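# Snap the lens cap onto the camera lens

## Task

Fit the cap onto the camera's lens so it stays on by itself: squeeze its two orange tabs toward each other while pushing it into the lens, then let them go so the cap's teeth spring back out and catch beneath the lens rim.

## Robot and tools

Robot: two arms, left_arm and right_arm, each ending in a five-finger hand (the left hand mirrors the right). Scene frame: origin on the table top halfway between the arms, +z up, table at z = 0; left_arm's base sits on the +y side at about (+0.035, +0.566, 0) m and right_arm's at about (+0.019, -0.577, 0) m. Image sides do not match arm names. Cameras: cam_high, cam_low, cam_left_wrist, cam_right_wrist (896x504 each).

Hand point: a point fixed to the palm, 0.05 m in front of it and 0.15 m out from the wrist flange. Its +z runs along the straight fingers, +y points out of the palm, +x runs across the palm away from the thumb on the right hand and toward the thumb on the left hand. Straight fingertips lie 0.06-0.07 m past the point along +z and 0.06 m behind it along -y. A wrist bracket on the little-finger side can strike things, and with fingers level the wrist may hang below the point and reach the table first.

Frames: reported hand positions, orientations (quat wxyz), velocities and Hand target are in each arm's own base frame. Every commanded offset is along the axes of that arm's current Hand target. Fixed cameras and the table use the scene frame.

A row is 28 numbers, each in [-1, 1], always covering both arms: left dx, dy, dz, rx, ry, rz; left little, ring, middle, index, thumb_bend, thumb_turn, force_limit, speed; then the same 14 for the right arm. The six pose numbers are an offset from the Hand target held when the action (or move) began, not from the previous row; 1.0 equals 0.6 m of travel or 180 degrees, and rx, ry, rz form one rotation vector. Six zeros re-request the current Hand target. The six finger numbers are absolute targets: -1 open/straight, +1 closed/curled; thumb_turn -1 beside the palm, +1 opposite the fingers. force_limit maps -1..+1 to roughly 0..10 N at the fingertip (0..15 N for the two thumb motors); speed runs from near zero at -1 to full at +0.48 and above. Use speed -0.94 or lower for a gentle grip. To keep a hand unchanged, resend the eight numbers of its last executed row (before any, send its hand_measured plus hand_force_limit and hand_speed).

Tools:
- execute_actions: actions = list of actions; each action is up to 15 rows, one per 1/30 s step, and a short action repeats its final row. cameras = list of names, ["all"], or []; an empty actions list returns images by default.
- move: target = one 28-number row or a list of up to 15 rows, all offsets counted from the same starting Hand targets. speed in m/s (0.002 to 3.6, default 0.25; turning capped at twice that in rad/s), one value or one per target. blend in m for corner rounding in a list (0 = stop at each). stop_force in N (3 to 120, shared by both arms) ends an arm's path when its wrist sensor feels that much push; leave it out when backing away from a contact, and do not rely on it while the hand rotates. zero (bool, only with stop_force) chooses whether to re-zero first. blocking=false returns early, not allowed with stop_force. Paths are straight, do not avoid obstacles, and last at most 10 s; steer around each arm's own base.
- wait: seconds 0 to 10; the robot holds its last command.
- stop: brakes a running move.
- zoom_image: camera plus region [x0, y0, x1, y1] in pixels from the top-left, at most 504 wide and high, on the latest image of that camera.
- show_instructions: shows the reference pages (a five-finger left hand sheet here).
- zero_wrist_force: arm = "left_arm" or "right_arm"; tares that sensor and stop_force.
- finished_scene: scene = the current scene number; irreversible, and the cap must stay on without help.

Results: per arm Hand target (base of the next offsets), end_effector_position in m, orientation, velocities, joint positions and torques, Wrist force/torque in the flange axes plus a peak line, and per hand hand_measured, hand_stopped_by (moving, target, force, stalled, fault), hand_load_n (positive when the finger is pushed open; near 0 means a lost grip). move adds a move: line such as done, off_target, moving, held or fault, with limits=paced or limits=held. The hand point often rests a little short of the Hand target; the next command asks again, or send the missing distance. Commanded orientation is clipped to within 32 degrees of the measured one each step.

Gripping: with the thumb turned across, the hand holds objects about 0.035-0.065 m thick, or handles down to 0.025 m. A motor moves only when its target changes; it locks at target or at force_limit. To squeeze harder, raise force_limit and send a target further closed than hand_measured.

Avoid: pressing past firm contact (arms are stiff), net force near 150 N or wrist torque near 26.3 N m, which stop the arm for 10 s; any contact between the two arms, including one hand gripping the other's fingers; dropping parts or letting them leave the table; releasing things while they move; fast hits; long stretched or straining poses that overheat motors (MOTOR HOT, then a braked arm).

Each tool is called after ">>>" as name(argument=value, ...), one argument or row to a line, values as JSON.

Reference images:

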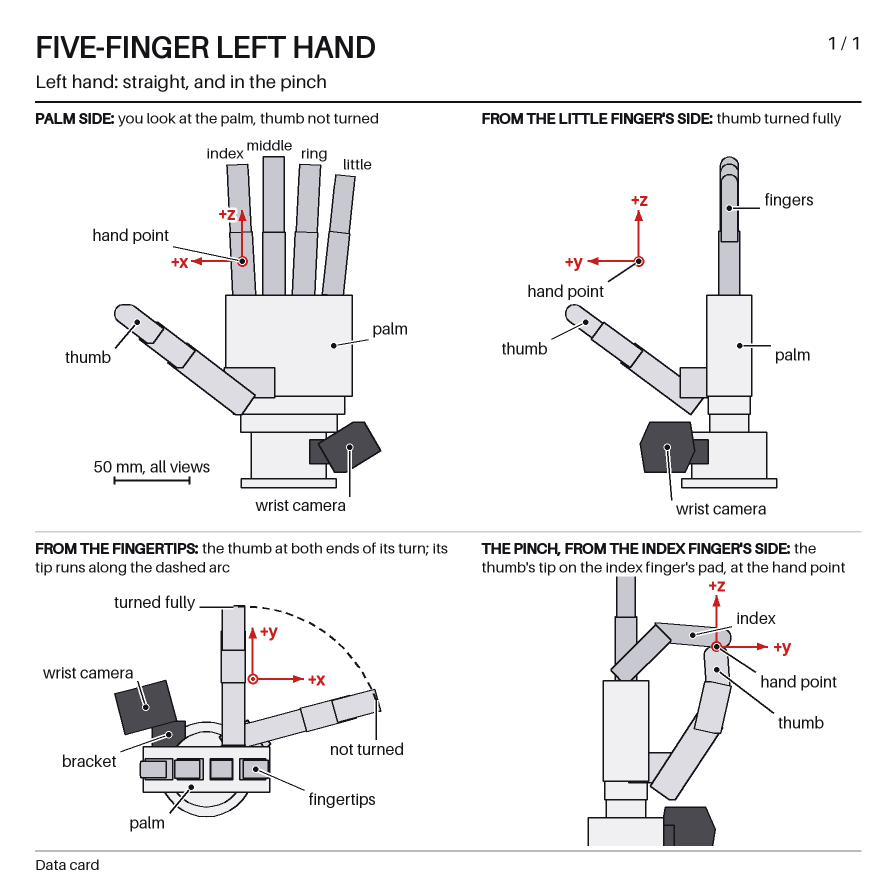

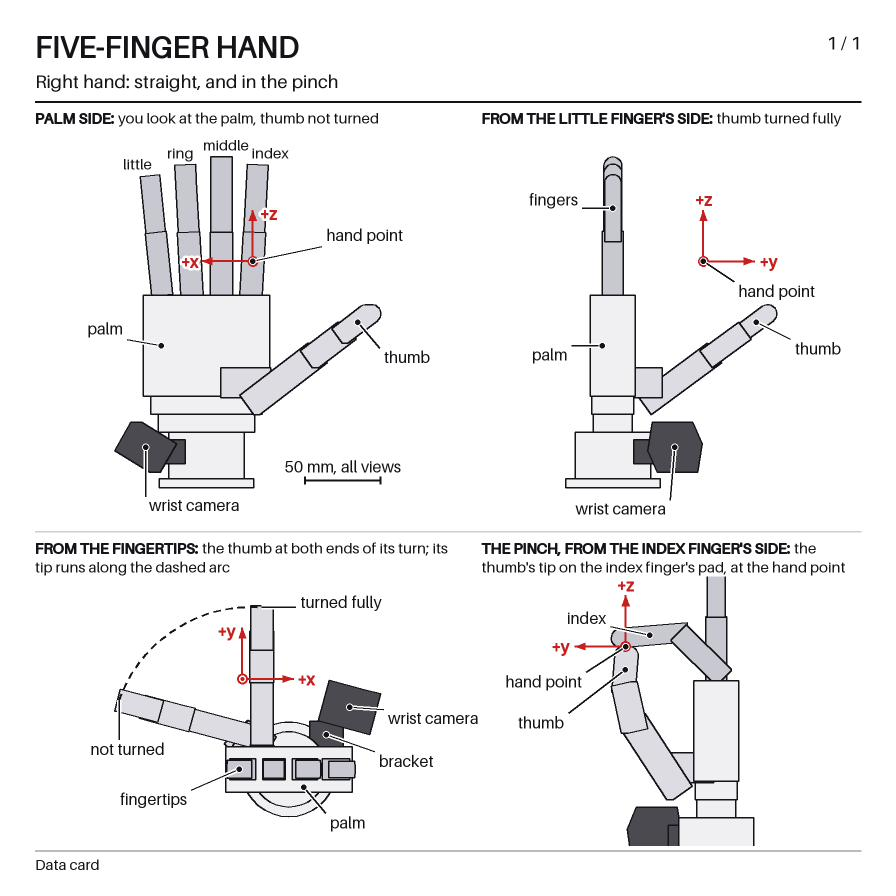

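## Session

>>> execute_actions(
  actions=[],
)

>>> zoom_image(
  camera="cam_high",
  region=[330, 200, 530, 340],
)

>>> zoom_image(
  camera="cam_low",
  region=[380, 190, 530, 300],
)

Scene clock: 0.00 s.
left_arm: end_effector_position=(+0.2559, +0.1242, +0.4703) hand_measured=(-1.000, -1.000, -1.000, -1.000, -1.000, -1.000) hand_load_n=(+0.0, +0.0, +0.0, +0.0, +0.0, +0.0) hand_stopped_by=(target, target, target, target, target, target) hand_force_limit=0.00 hand_speed=-0.80 end_effector_quat_wxyz=(+0.012, +0.899, +0.436, -0.027) | right_arm: end_effector_position=(+0.2588, -0.1187, +0.4904) hand_measured=(-1.000, -1.000, -1.000, -1.000, -1.000, -1.000) hand_load_n=(+0.0, +0.0, +0.0, +0.0, +0.0, +0.0) hand_stopped_by=(target, target, target, target, target, target) hand_force_limit=0.00 hand_speed=-0.80 end_effector_quat_wxyz=(+0.015, +0.430, +0.903, -0.018)
Joint positions: left_arm=[4.349 -1.43 -1.365 1.169 -1.591 1.875] | right_arm=[-1.201 -1.748 1.316 1.956 1.577 -1.884]
Joint velocities: within noise
Joint torques (N m): no reading
Motor temperatures (°C): left_arm=[28 28 27 34 38 41] | right_arm=[33 26 37 32 31 44]
Wrist force (N): no reading
Wrist torque (N m): no reading
Wrist force, peak (N): no reading
Hand target: left_arm +0.2559, +0.1242, +0.4703; +0.012, +0.899, +0.436, -0.027 | right_arm +0.2588, -0.1187, +0.4904; +0.015, +0.430, +0.903, -0.018

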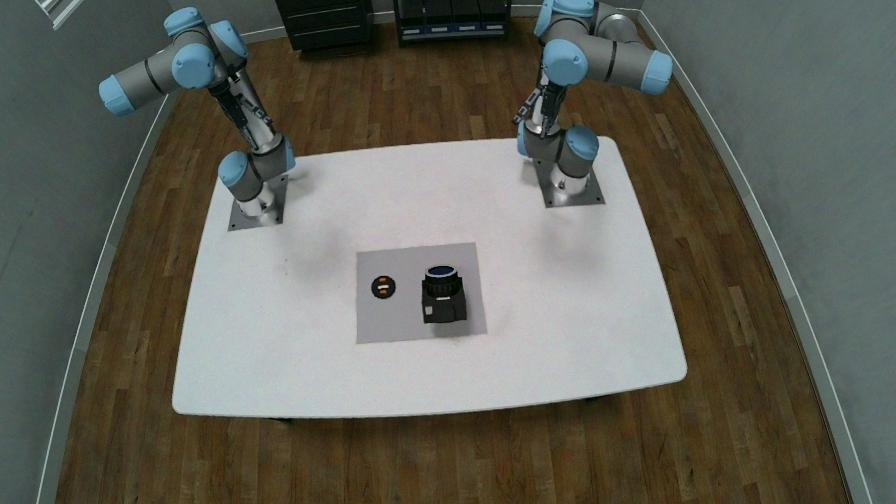

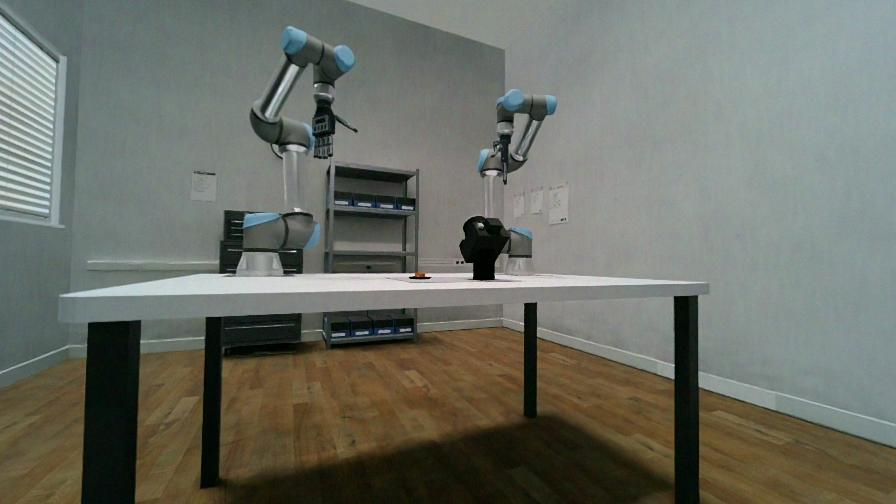

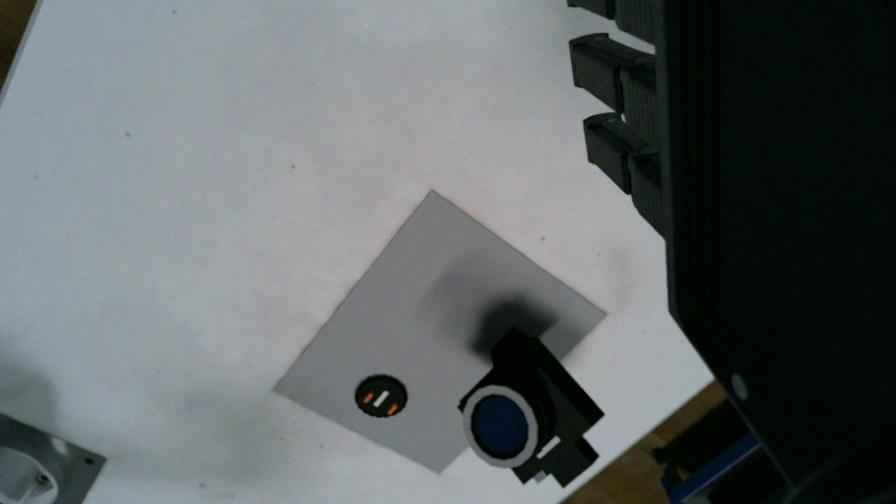

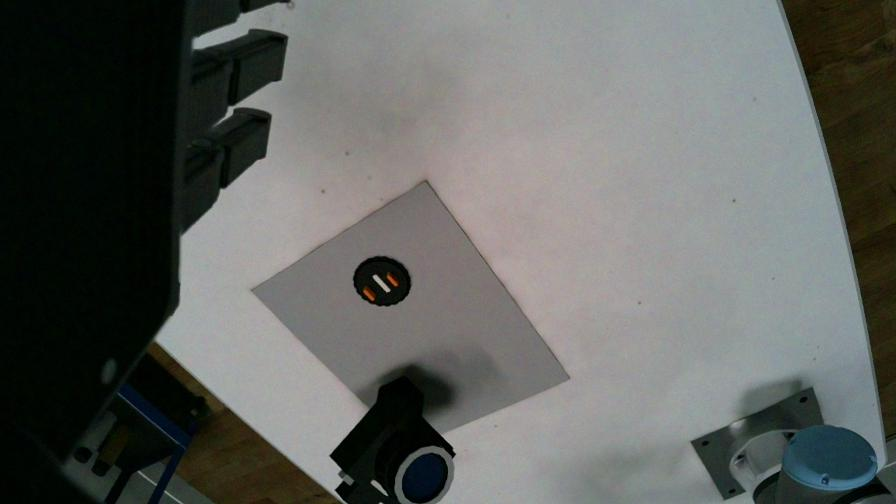

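Scaled by 2.520 from the camera's 896x504 image, which has a finer 1280x720 frame.

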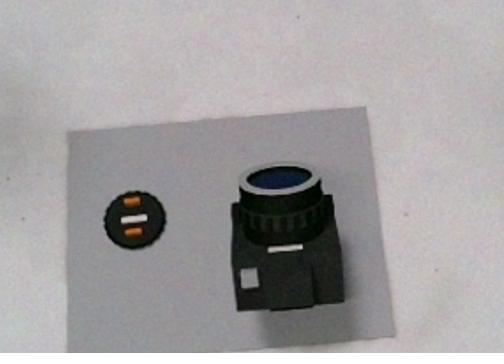

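Scaled by 3.360 from the camera's 896x504 image, which has a finer 1280x720 frame.

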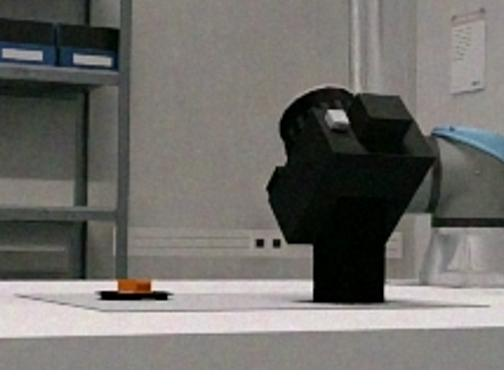

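>>> zoom_image(
  camera="cam_high",
  region=[353, 262, 413, 312],
)

>>> zoom_image(
  camera="cam_high",
  region=[414, 255, 474, 330],
)

>>> zoom_image(
  camera="cam_right_wrist",
  region=[330, 230, 440, 330],
)

>>> zoom_image(
  camera="cam_left_wrist",
  region=[430, 360, 570, 490],
)

>>> zoom_image(
  camera="cam_low",
  region=[395, 255, 445, 295],
)

Scaled by 8.400 from the camera's 896x504 image, which has a finer 1280x720 frame.

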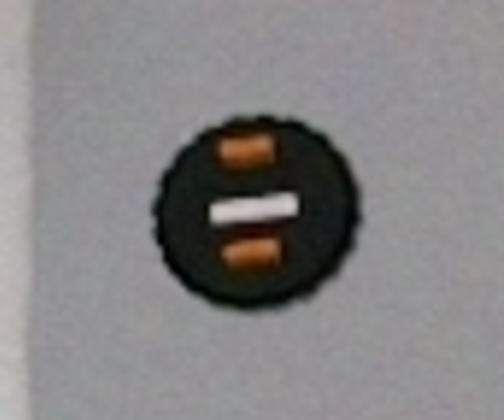

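Scaled by 6.720 from the camera's 896x504 image, which has a finer 1280x720 frame.

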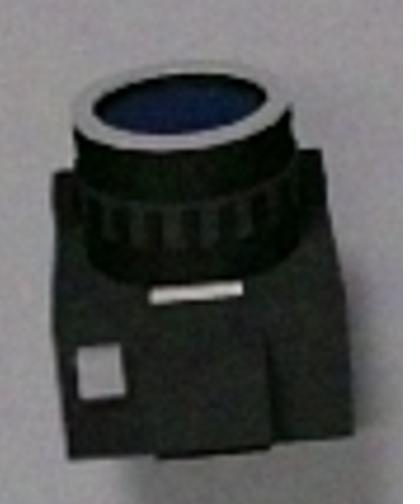

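Scaled by 4.582 from the camera's 896x504 image, which has a finer 1280x720 frame.

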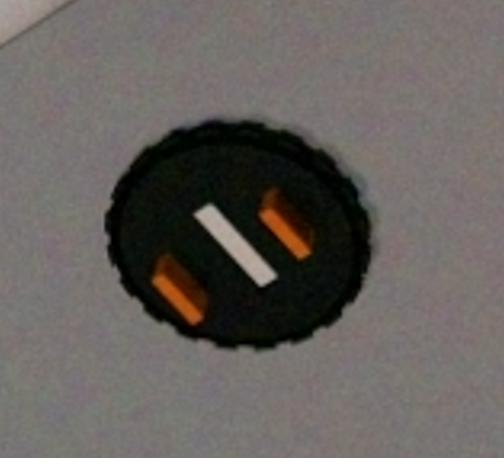

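Scaled by 3.600 from the camera's 896x504 image, which has a finer 1280x720 frame.

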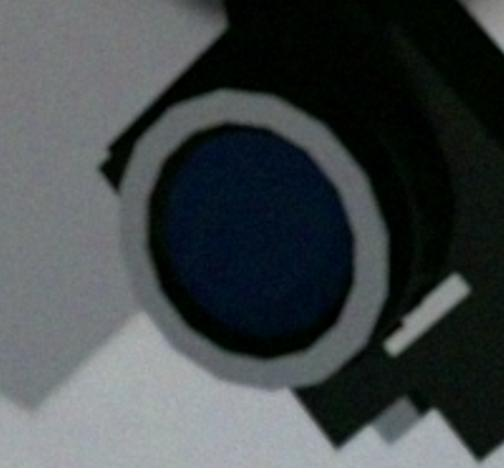

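Scaled by 10.080 from the camera's 896x504 image, which has a finer 1280x720 frame.

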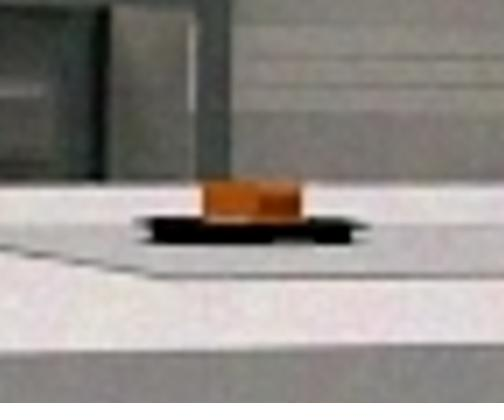

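>>> move(
  target=[0,0,0,0,0,0,-1,-1,-1,-1,-1,-1,0,-0.8,-0.51,-0.0232,0.5067,0.3188,-0.1007,-0.2811,-1,-1,-0.2,-0.6,-0.71,1,0,0],
  cameras=["all"],
  speed=0.2,
)

>>> zoom_image(
  camera="cam_high",
  region=[340, 210, 460, 310],
)

>>> zoom_image(
  camera="cam_low",
  region=[380, 190, 500, 290],
)

Scene clock: 6.07 s.
left_arm: end_effector_position=(+0.2559, +0.1242, +0.4703) hand_measured=(-1.000, -1.000, -1.000, -1.000, -1.000, -1.000) hand_load_n=(+0.0, +0.0, +0.0, +0.0, +0.0, +0.0) hand_stopped_by=(target, target, target, target, target, target) hand_force_limit=0.00 hand_speed=-0.80 end_effector_quat_wxyz=(+0.012, +0.899, +0.436, -0.027) | right_arm: end_effector_position=(+0.4441, -0.3784, +0.1998) hand_measured=(-1.000, -1.000, -0.200, -0.600, -0.710, +1.000) hand_load_n=(+0.0, +0.0, +0.0, -0.5, +0.0, +0.0) hand_stopped_by=(target, target, target, target, target, target) hand_force_limit=0.00 hand_speed=0.00 end_effector_quat_wxyz=(-0.063, -0.032, +0.863, -0.500) end_effector_velocity=(+0.000, -0.002, +0.000) end_effector_angular_velocity=(-0.003, +0.001, +0.000)
Joint positions: left_arm=[4.349 -1.43 -1.365 1.169 -1.591 1.875] | right_arm=[-0.691 -1.199 1.48 0.503 2.371 -2.683]
Joint velocities: left_arm=[within noise] | right_arm=[-0.002 0 0 -0.005 0.001 -0.004]
Joint torques (N m): left_arm=[-0.06 12.2 15.68 -2.26 0.03 -0.13] | right_arm=[-10.27 -30.12 -25.86 -0.34 -0.73 -1.61]
Wrist force (N): left_arm=[-0.4 -0.2 0.2] | right_arm=[-1.2 -0.8 0.5]
Wrist torque (N m): left_arm=[-0.03 0.07 -0.02] | right_arm=[-0.07 0.21 -0.04]
Wrist force, peak (N): left_arm=[-0.7 0.1 0.5] | right_arm=[-1.9 -0.3 1.2]
Hand target: left_arm +0.2559, +0.1242, +0.4703; +0.012, +0.899, +0.436, -0.027 | right_arm +0.4441, -0.3784, +0.1998; -0.063, -0.032, +0.863, -0.500
Off the commanded pose: left_arm 0.000 m, 0 deg | right_arm 0.000 m, 0 deg.
move: done

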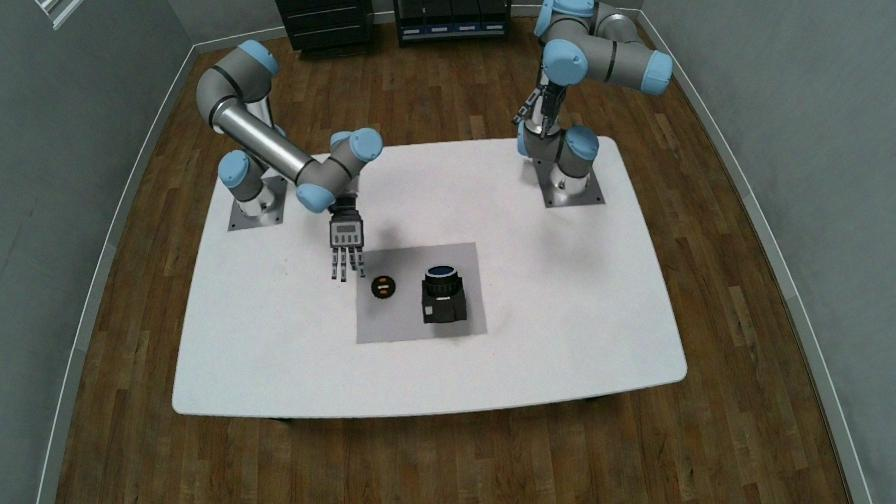

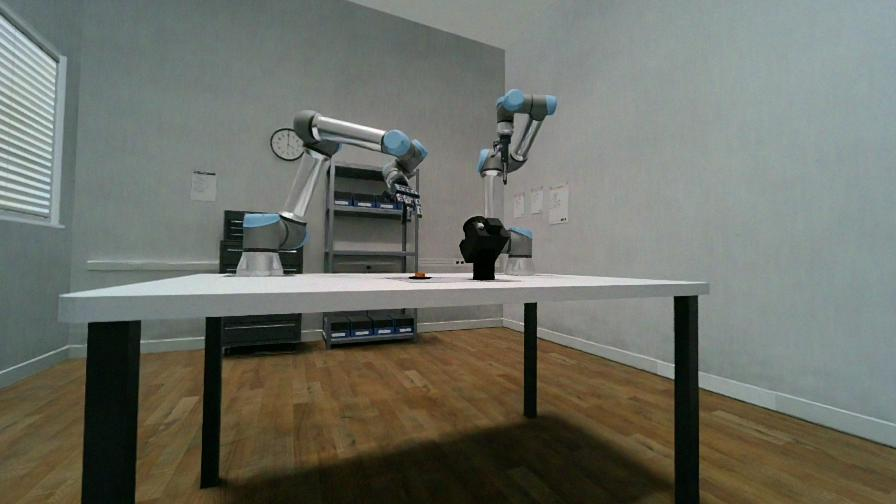

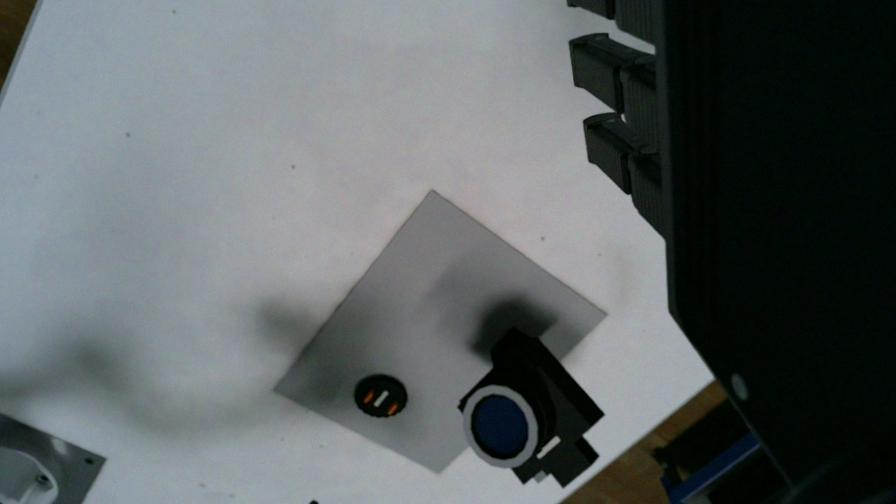

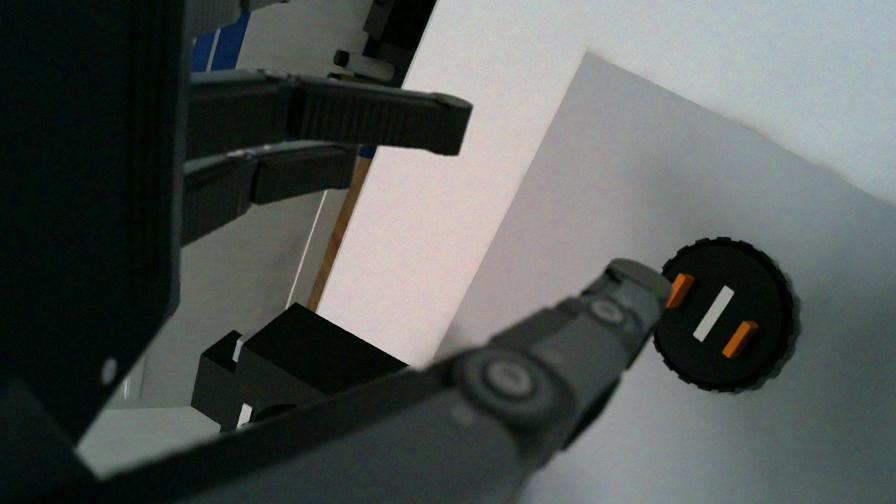

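Scaled by 4.200 from the camera's 896x504 image, which has a finer 1280x720 frame.

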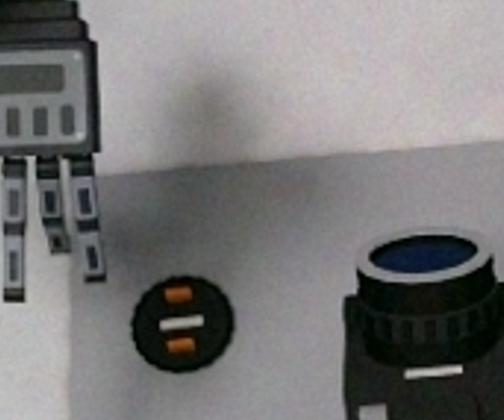

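Scaled by 4.200 from the camera's 896x504 image, which has a finer 1280x720 frame.

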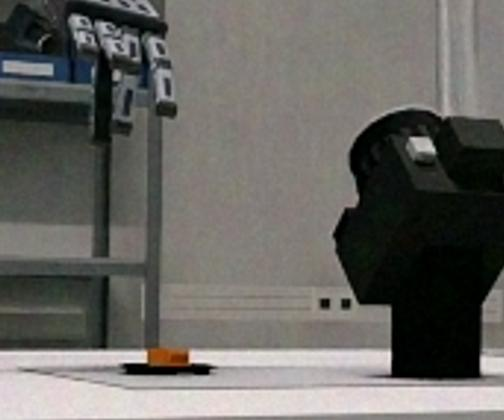

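>>> move(
  target=[0,0,0,0,0,0,-1,-1,-1,-1,-1,-1,0,-0.8,-0.0807,0.1303,0.0885,0,0,0,-1,-1,-0.2,-0.6,-0.71,1,0,0],
  cameras=["cam_high","cam_low","cam_right_wrist"],
  speed=0.12,
)

>>> zoom_image(
  camera="cam_high",
  region=[350, 230, 430, 310],
)

>>> zoom_image(
  camera="cam_low",
  region=[390, 230, 450, 290],
)

Scene clock: 8.03 s.
left_arm: end_effector_position=(+0.2559, +0.1242, +0.4703) hand_measured=(-1.000, -1.000, -1.000, -1.000, -1.000, -1.000) hand_load_n=(+0.0, +0.0, +0.0, +0.0, +0.0, +0.0) hand_stopped_by=(target, target, target, target, target, target) hand_force_limit=0.00 hand_speed=-0.80 end_effector_quat_wxyz=(+0.012, +0.899, +0.436, -0.027) | right_arm: end_effector_position=(+0.4788, -0.3859, +0.0998) hand_measured=(-1.000, -1.000, -0.200, -0.600, -0.710, +1.000) hand_load_n=(+0.0, -0.5, +0.0, +0.0, +0.0, +0.0) hand_stopped_by=(target, target, target, target, target, target) hand_force_limit=0.00 hand_speed=0.00 end_effector_quat_wxyz=(-0.063, -0.032, +0.863, -0.500)
Joint positions: left_arm=[4.349 -1.43 -1.365 1.169 -1.591 1.875] | right_arm=[-0.658 -1.027 1.5 0.336 2.394 -2.649]
Joint torques (N m): left_arm=[-0.17 12.57 16.05 -2.22 0.15 -0.1] | right_arm=[-10.31 -34.43 -17.32 1 -1.04 -1.77]
Wrist force (N): left_arm=[-0.5 0.1 0.3] | right_arm=[-1.3 -0.8 0.3]
Wrist torque (N m): left_arm=[0.00 0.08 -0.03] | right_arm=[-0.05 0.22 -0.04]
Wrist force, peak (N): left_arm=[-0.5 0.2 0.5] | right_arm=[-0.9 -2.2 0.0]
Hand target: left_arm +0.2559, +0.1242, +0.4703; +0.012, +0.899, +0.436, -0.027 | right_arm +0.4788, -0.3860, +0.0997; -0.063, -0.032, +0.863, -0.500
Off the commanded pose: left_arm 0.000 m, 0 deg | right_arm 0.000 m, 0 deg.
move: done
Images, in order (width x height): cam_high 896x504, cam_low 896x504, cam_right_wrist 896x504.

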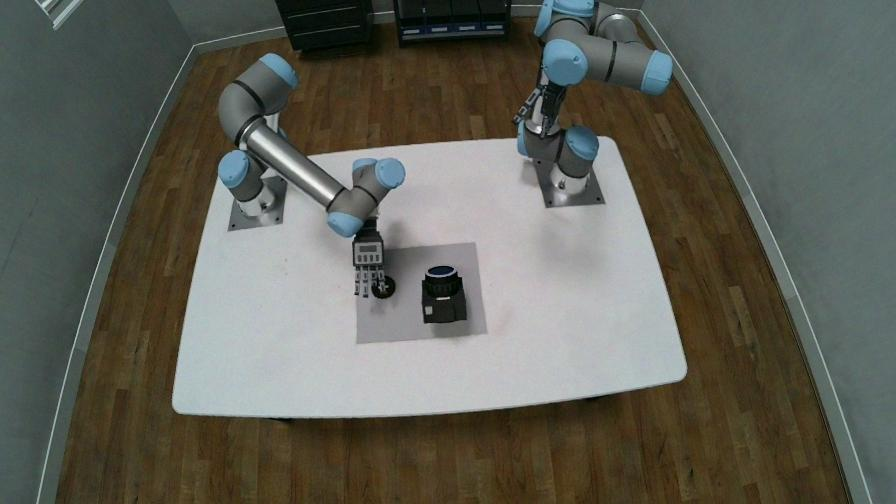

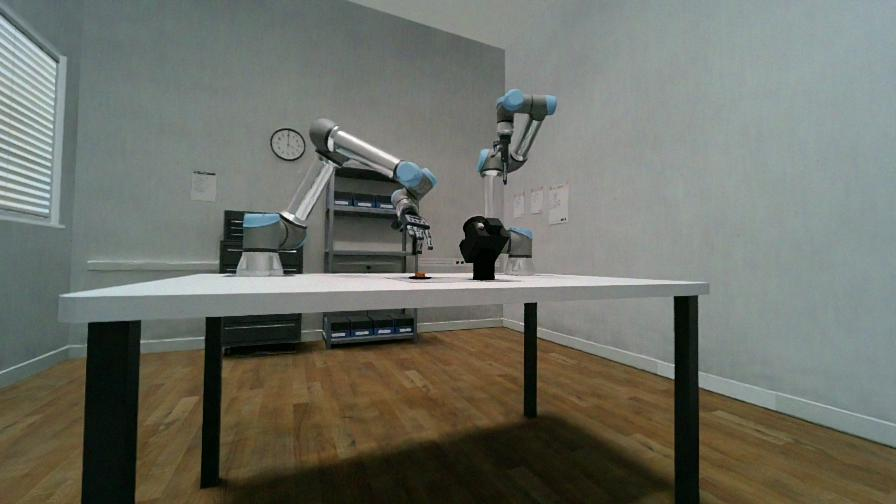

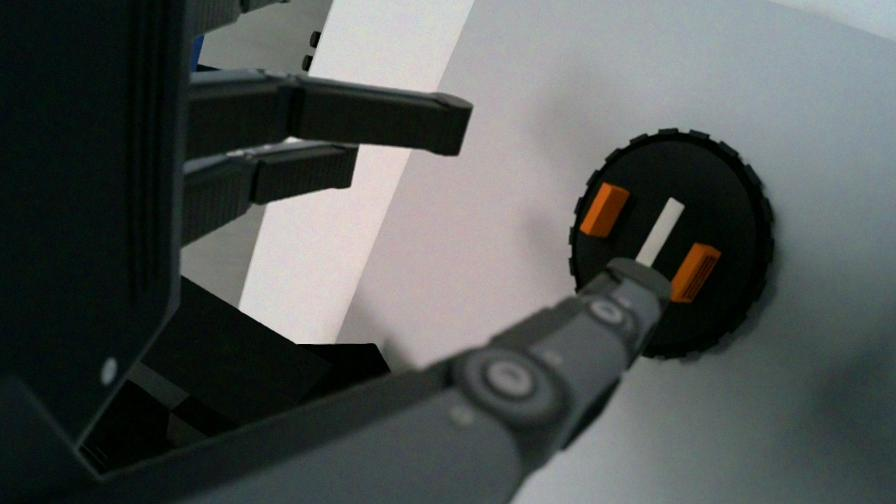

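Scaled by 6.300 from the camera's 896x504 image, which has a finer 1280x720 frame.

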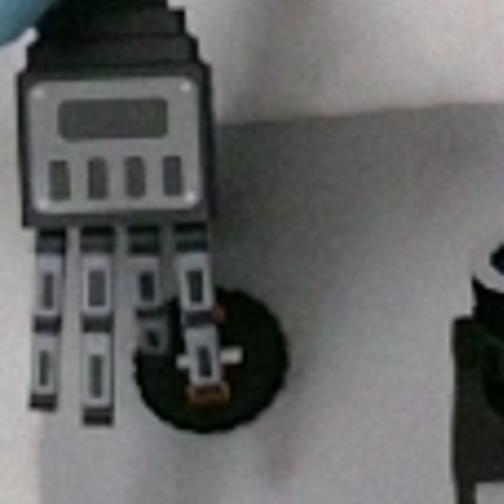

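Scaled by 8.400 from the camera's 896x504 image, which has a finer 1280x720 frame.

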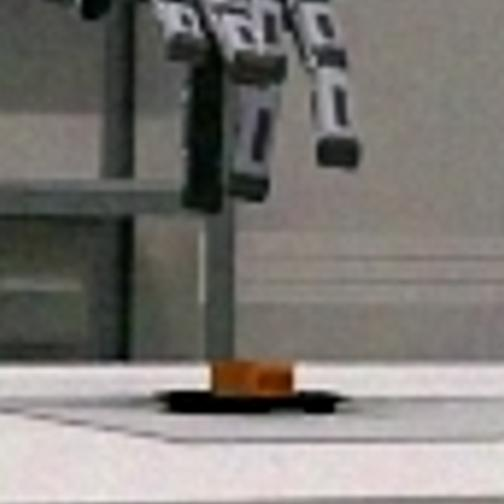

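>>> move(
  target=[0,0,0,0,0,0,-1,-1,-1,-1,-1,-1,0,-0.8,-0.0385,0.0628,0.0485,0,0,0,-1,-1,-0.2,-0.6,-0.71,1,0,0],
  cameras=["cam_high","cam_low","cam_right_wrist"],
  speed=0.1,
)

>>> zoom_image(
  camera="cam_high",
  region=[350, 230, 430, 310],
)

>>> zoom_image(
  camera="cam_low",
  region=[390, 240, 450, 290],
)

>>> zoom_image(
  camera="cam_right_wrist",
  region=[400, 50, 820, 400],
)

Scene clock: 9.67 s.
left_arm: end_effector_position=(+0.2559, +0.1242, +0.4703) hand_measured=(-1.000, -1.000, -1.000, -1.000, -1.000, -1.000) hand_load_n=(+0.0, +0.0, +0.0, +0.0, +0.0, +0.0) hand_stopped_by=(target, target, target, target, target, target) hand_force_limit=0.00 hand_speed=-0.80 end_effector_quat_wxyz=(+0.012, +0.899, +0.436, -0.027) | right_arm: end_effector_position=(+0.4951, -0.3926, +0.0499) hand_measured=(-1.000, -1.000, -0.200, -0.600, -0.710, +1.000) hand_load_n=(+0.0, +0.0, +0.0, +0.0, +0.0, +0.0) hand_stopped_by=(target, target, target, target, target, target) hand_force_limit=0.00 hand_speed=0.00 end_effector_quat_wxyz=(-0.063, -0.032, +0.863, -0.500)
Joint positions: left_arm=[4.349 -1.43 -1.365 1.169 -1.591 1.875] | right_arm=[-0.649 -0.93 1.483 0.263 2.4 -2.639]
Joint torques (N m): left_arm=[-0.17 12.31 15.82 -2.17 0.14 -0.09] | right_arm=[-4.97 -40.16 -6.42 2.07 1.11 -0.74]
Wrist force (N): left_arm=[-0.5 0.0 0.2] | right_arm=[-1.3 -0.7 0.6]
Wrist torque (N m): left_arm=[-0.01 0.07 -0.02] | right_arm=[-0.06 0.21 -0.04]
Wrist force, peak (N): left_arm=[-0.5 -0.3 0.5] | right_arm=[-1.6 0.2 1.2]
Hand target: left_arm +0.2559, +0.1242, +0.4703; +0.012, +0.899, +0.436, -0.027 | right_arm +0.4950, -0.3927, +0.0498; -0.063, -0.032, +0.863, -0.500
Off the commanded pose: left_arm 0.000 m, 0 deg | right_arm 0.000 m, 0 deg.
move: done
Images, in order (width x height): cam_high 896x504, cam_low 896x504, cam_right_wrist 896x504.

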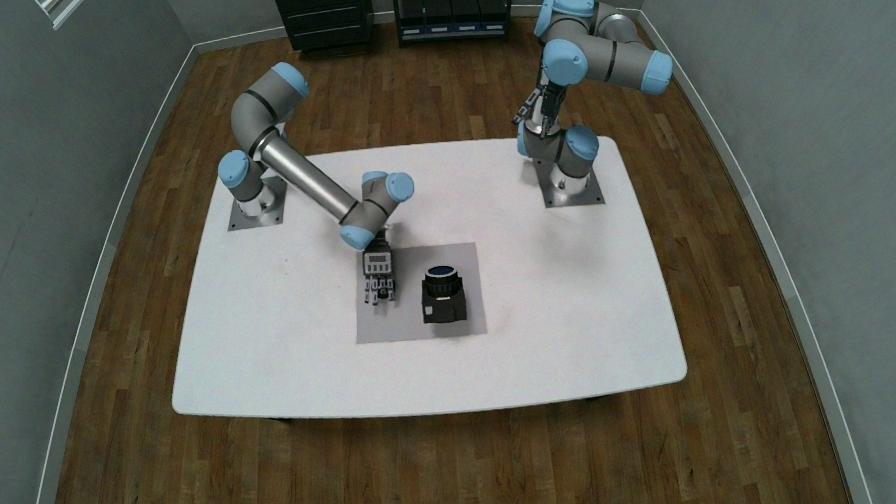

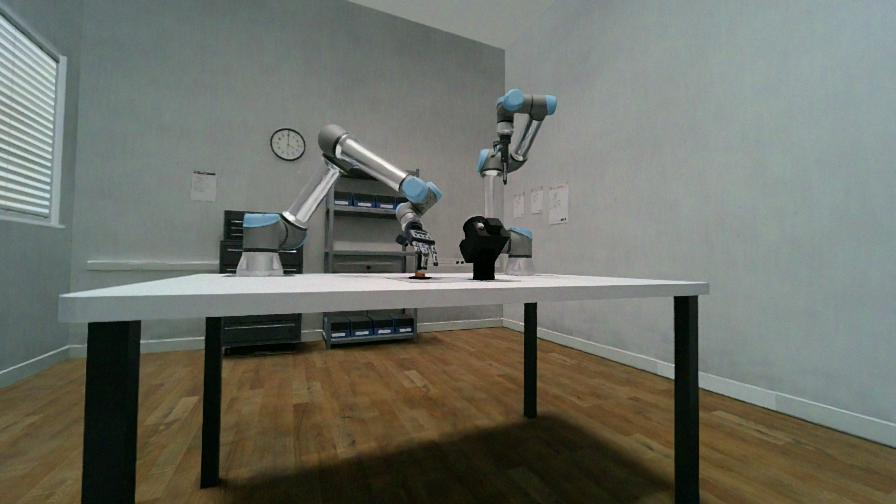

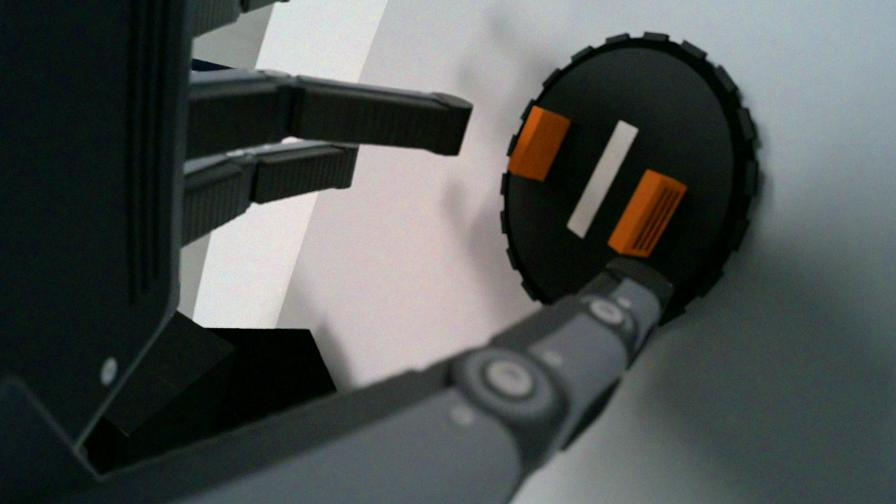

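Scaled by 6.300 from the camera's 896x504 image, which has a finer 1280x720 frame.

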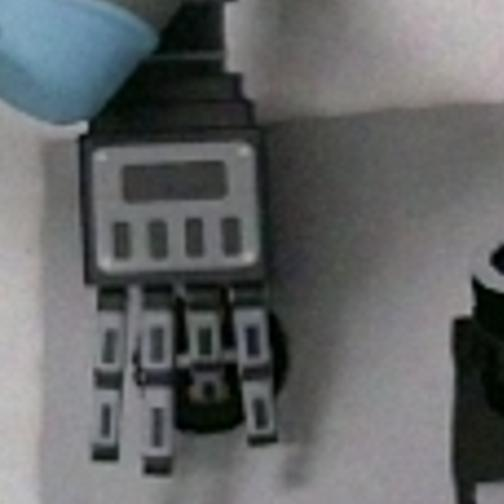

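Scaled by 8.400 from the camera's 896x504 image, which has a finer 1280x720 frame.

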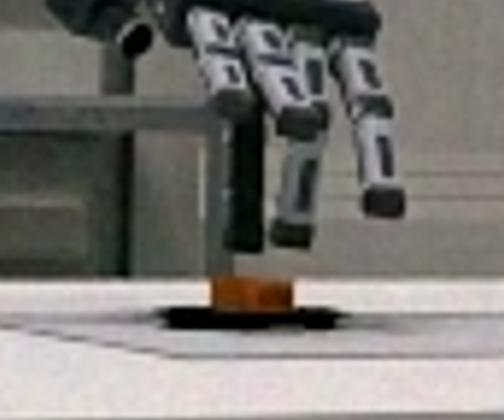

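Scaled by 1.200 from the camera's 896x504 image, which has a finer 1280x720 frame.

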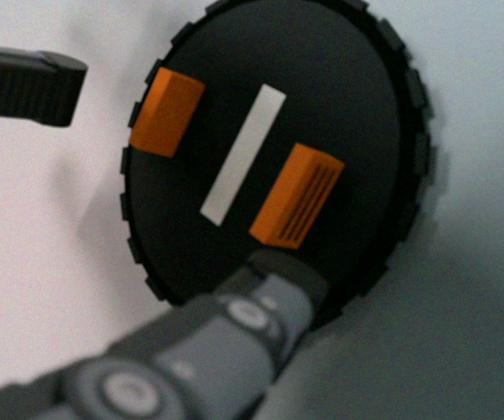

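>>> execute_actions(
  actions=[],
)

Scene clock: 10.47 s.
left_arm: end_effector_position=(+0.2559, +0.1242, +0.4703) hand_measured=(-1.000, -1.000, -1.000, -1.000, -1.000, -1.000) hand_load_n=(+0.0, +0.0, +0.5, +0.0, +0.0, +0.0) hand_stopped_by=(target, target, target, target, target, target) hand_force_limit=0.00 hand_speed=-0.80 end_effector_quat_wxyz=(+0.012, +0.899, +0.436, -0.027) | right_arm: end_effector_position=(+0.4950, -0.3927, +0.0498) hand_measured=(-1.000, -1.000, -0.200, -0.600, -0.710, +1.000) hand_load_n=(+0.0, +0.0, +0.0, +0.0, +0.0, +0.5) hand_stopped_by=(target, target, target, target, target, target) hand_force_limit=0.00 hand_speed=0.00 end_effector_quat_wxyz=(-0.063, -0.032, +0.863, -0.500)
Joint positions: left_arm=[4.349 -1.43 -1.365 1.169 -1.591 1.875] | right_arm=[-0.649 -0.93 1.483 0.263 2.4 -2.639]
Joint velocities: within noise
Joint torques (N m): left_arm=[0.09 11.98 15.82 -2.25 0.15 -0.13] | right_arm=[-9.25 -33.93 -6.32 -0.34 -0.99 -1.36]
Motor temperatures (°C): left_arm=[28 28 27 34 38 41] | right_arm=[33 26 37 32 31 44]
Wrist force (N): left_arm=[-0.5 -0.3 0.3] | right_arm=[-1.4 -0.7 0.6]
Wrist torque (N m): left_arm=[-0.06 0.07 -0.02] | right_arm=[-0.07 0.23 -0.05]
Wrist force, peak (N): left_arm=[-0.4 -0.1 0.5] | right_arm=[-1.5 -0.8 0.7]
Hand target: left_arm +0.2559, +0.1242, +0.4703; +0.012, +0.899, +0.436, -0.027 | right_arm +0.4950, -0.3927, +0.0498; -0.063, -0.032, +0.863, -0.500
Off the commanded pose: left_arm 0.000 m, 0 deg | right_arm 0.000 m, 0 deg.

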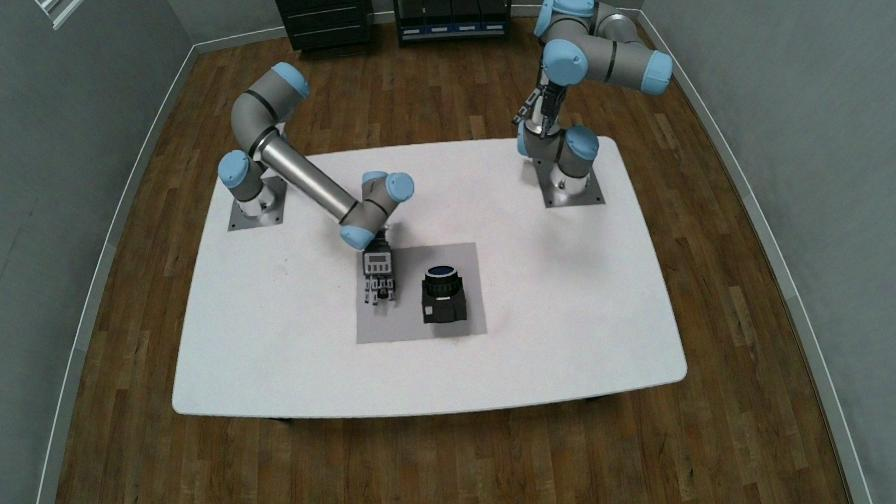

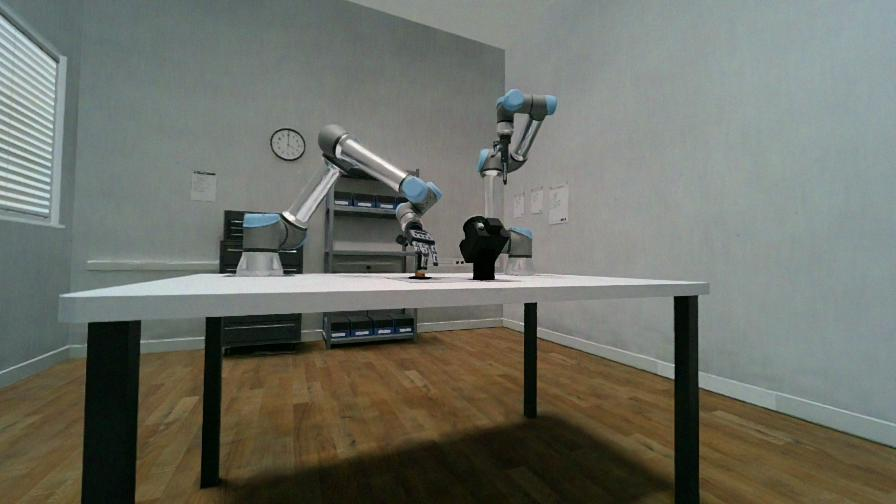

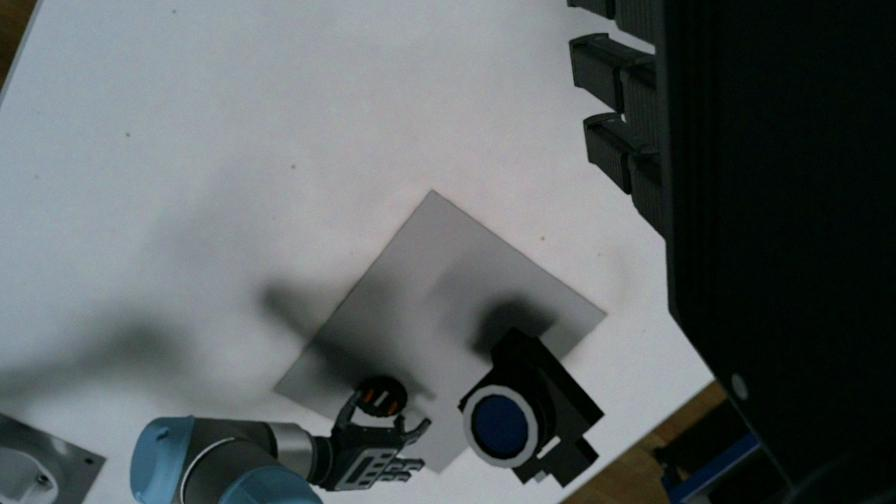

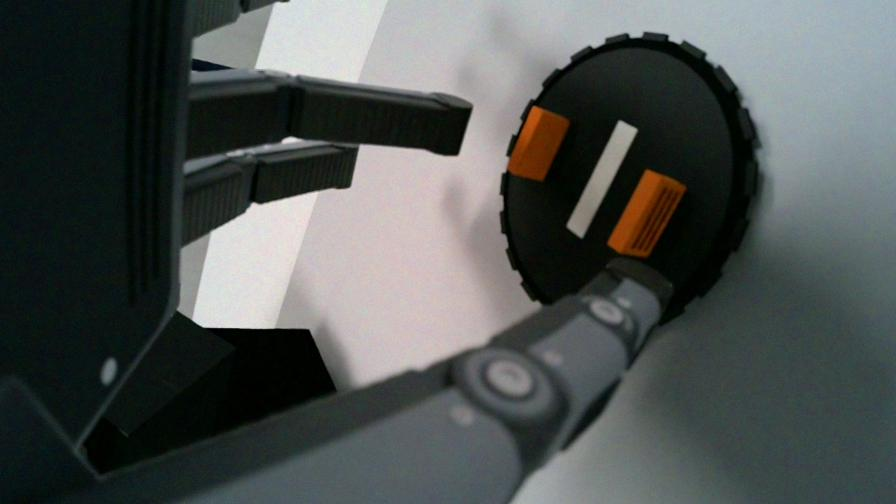

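>>> zoom_image(
  camera="cam_high",
  region=[340, 240, 440, 320],
)

>>> zoom_image(
  camera="cam_low",
  region=[370, 220, 470, 290],
)

>>> zoom_image(
  camera="cam_left_wrist",
  region=[320, 340, 460, 504],
)

Scaled by 5.040 from the camera's 896x504 image, which has a finer 1280x720 frame.

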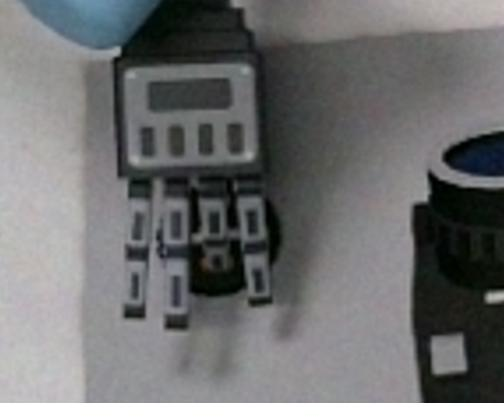

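Scaled by 5.040 from the camera's 896x504 image, which has a finer 1280x720 frame.

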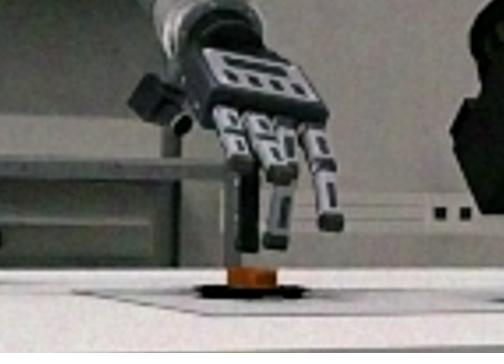

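Scaled by 3.073 from the camera's 896x504 image, which has a finer 1280x720 frame.

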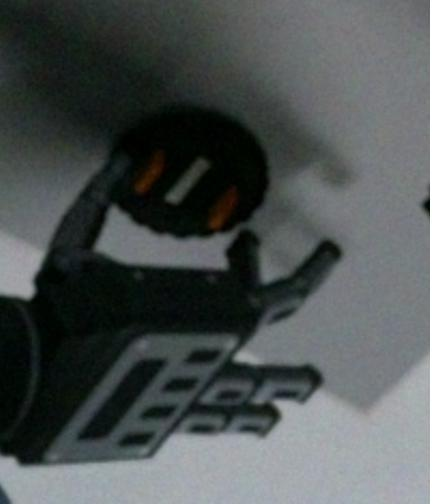

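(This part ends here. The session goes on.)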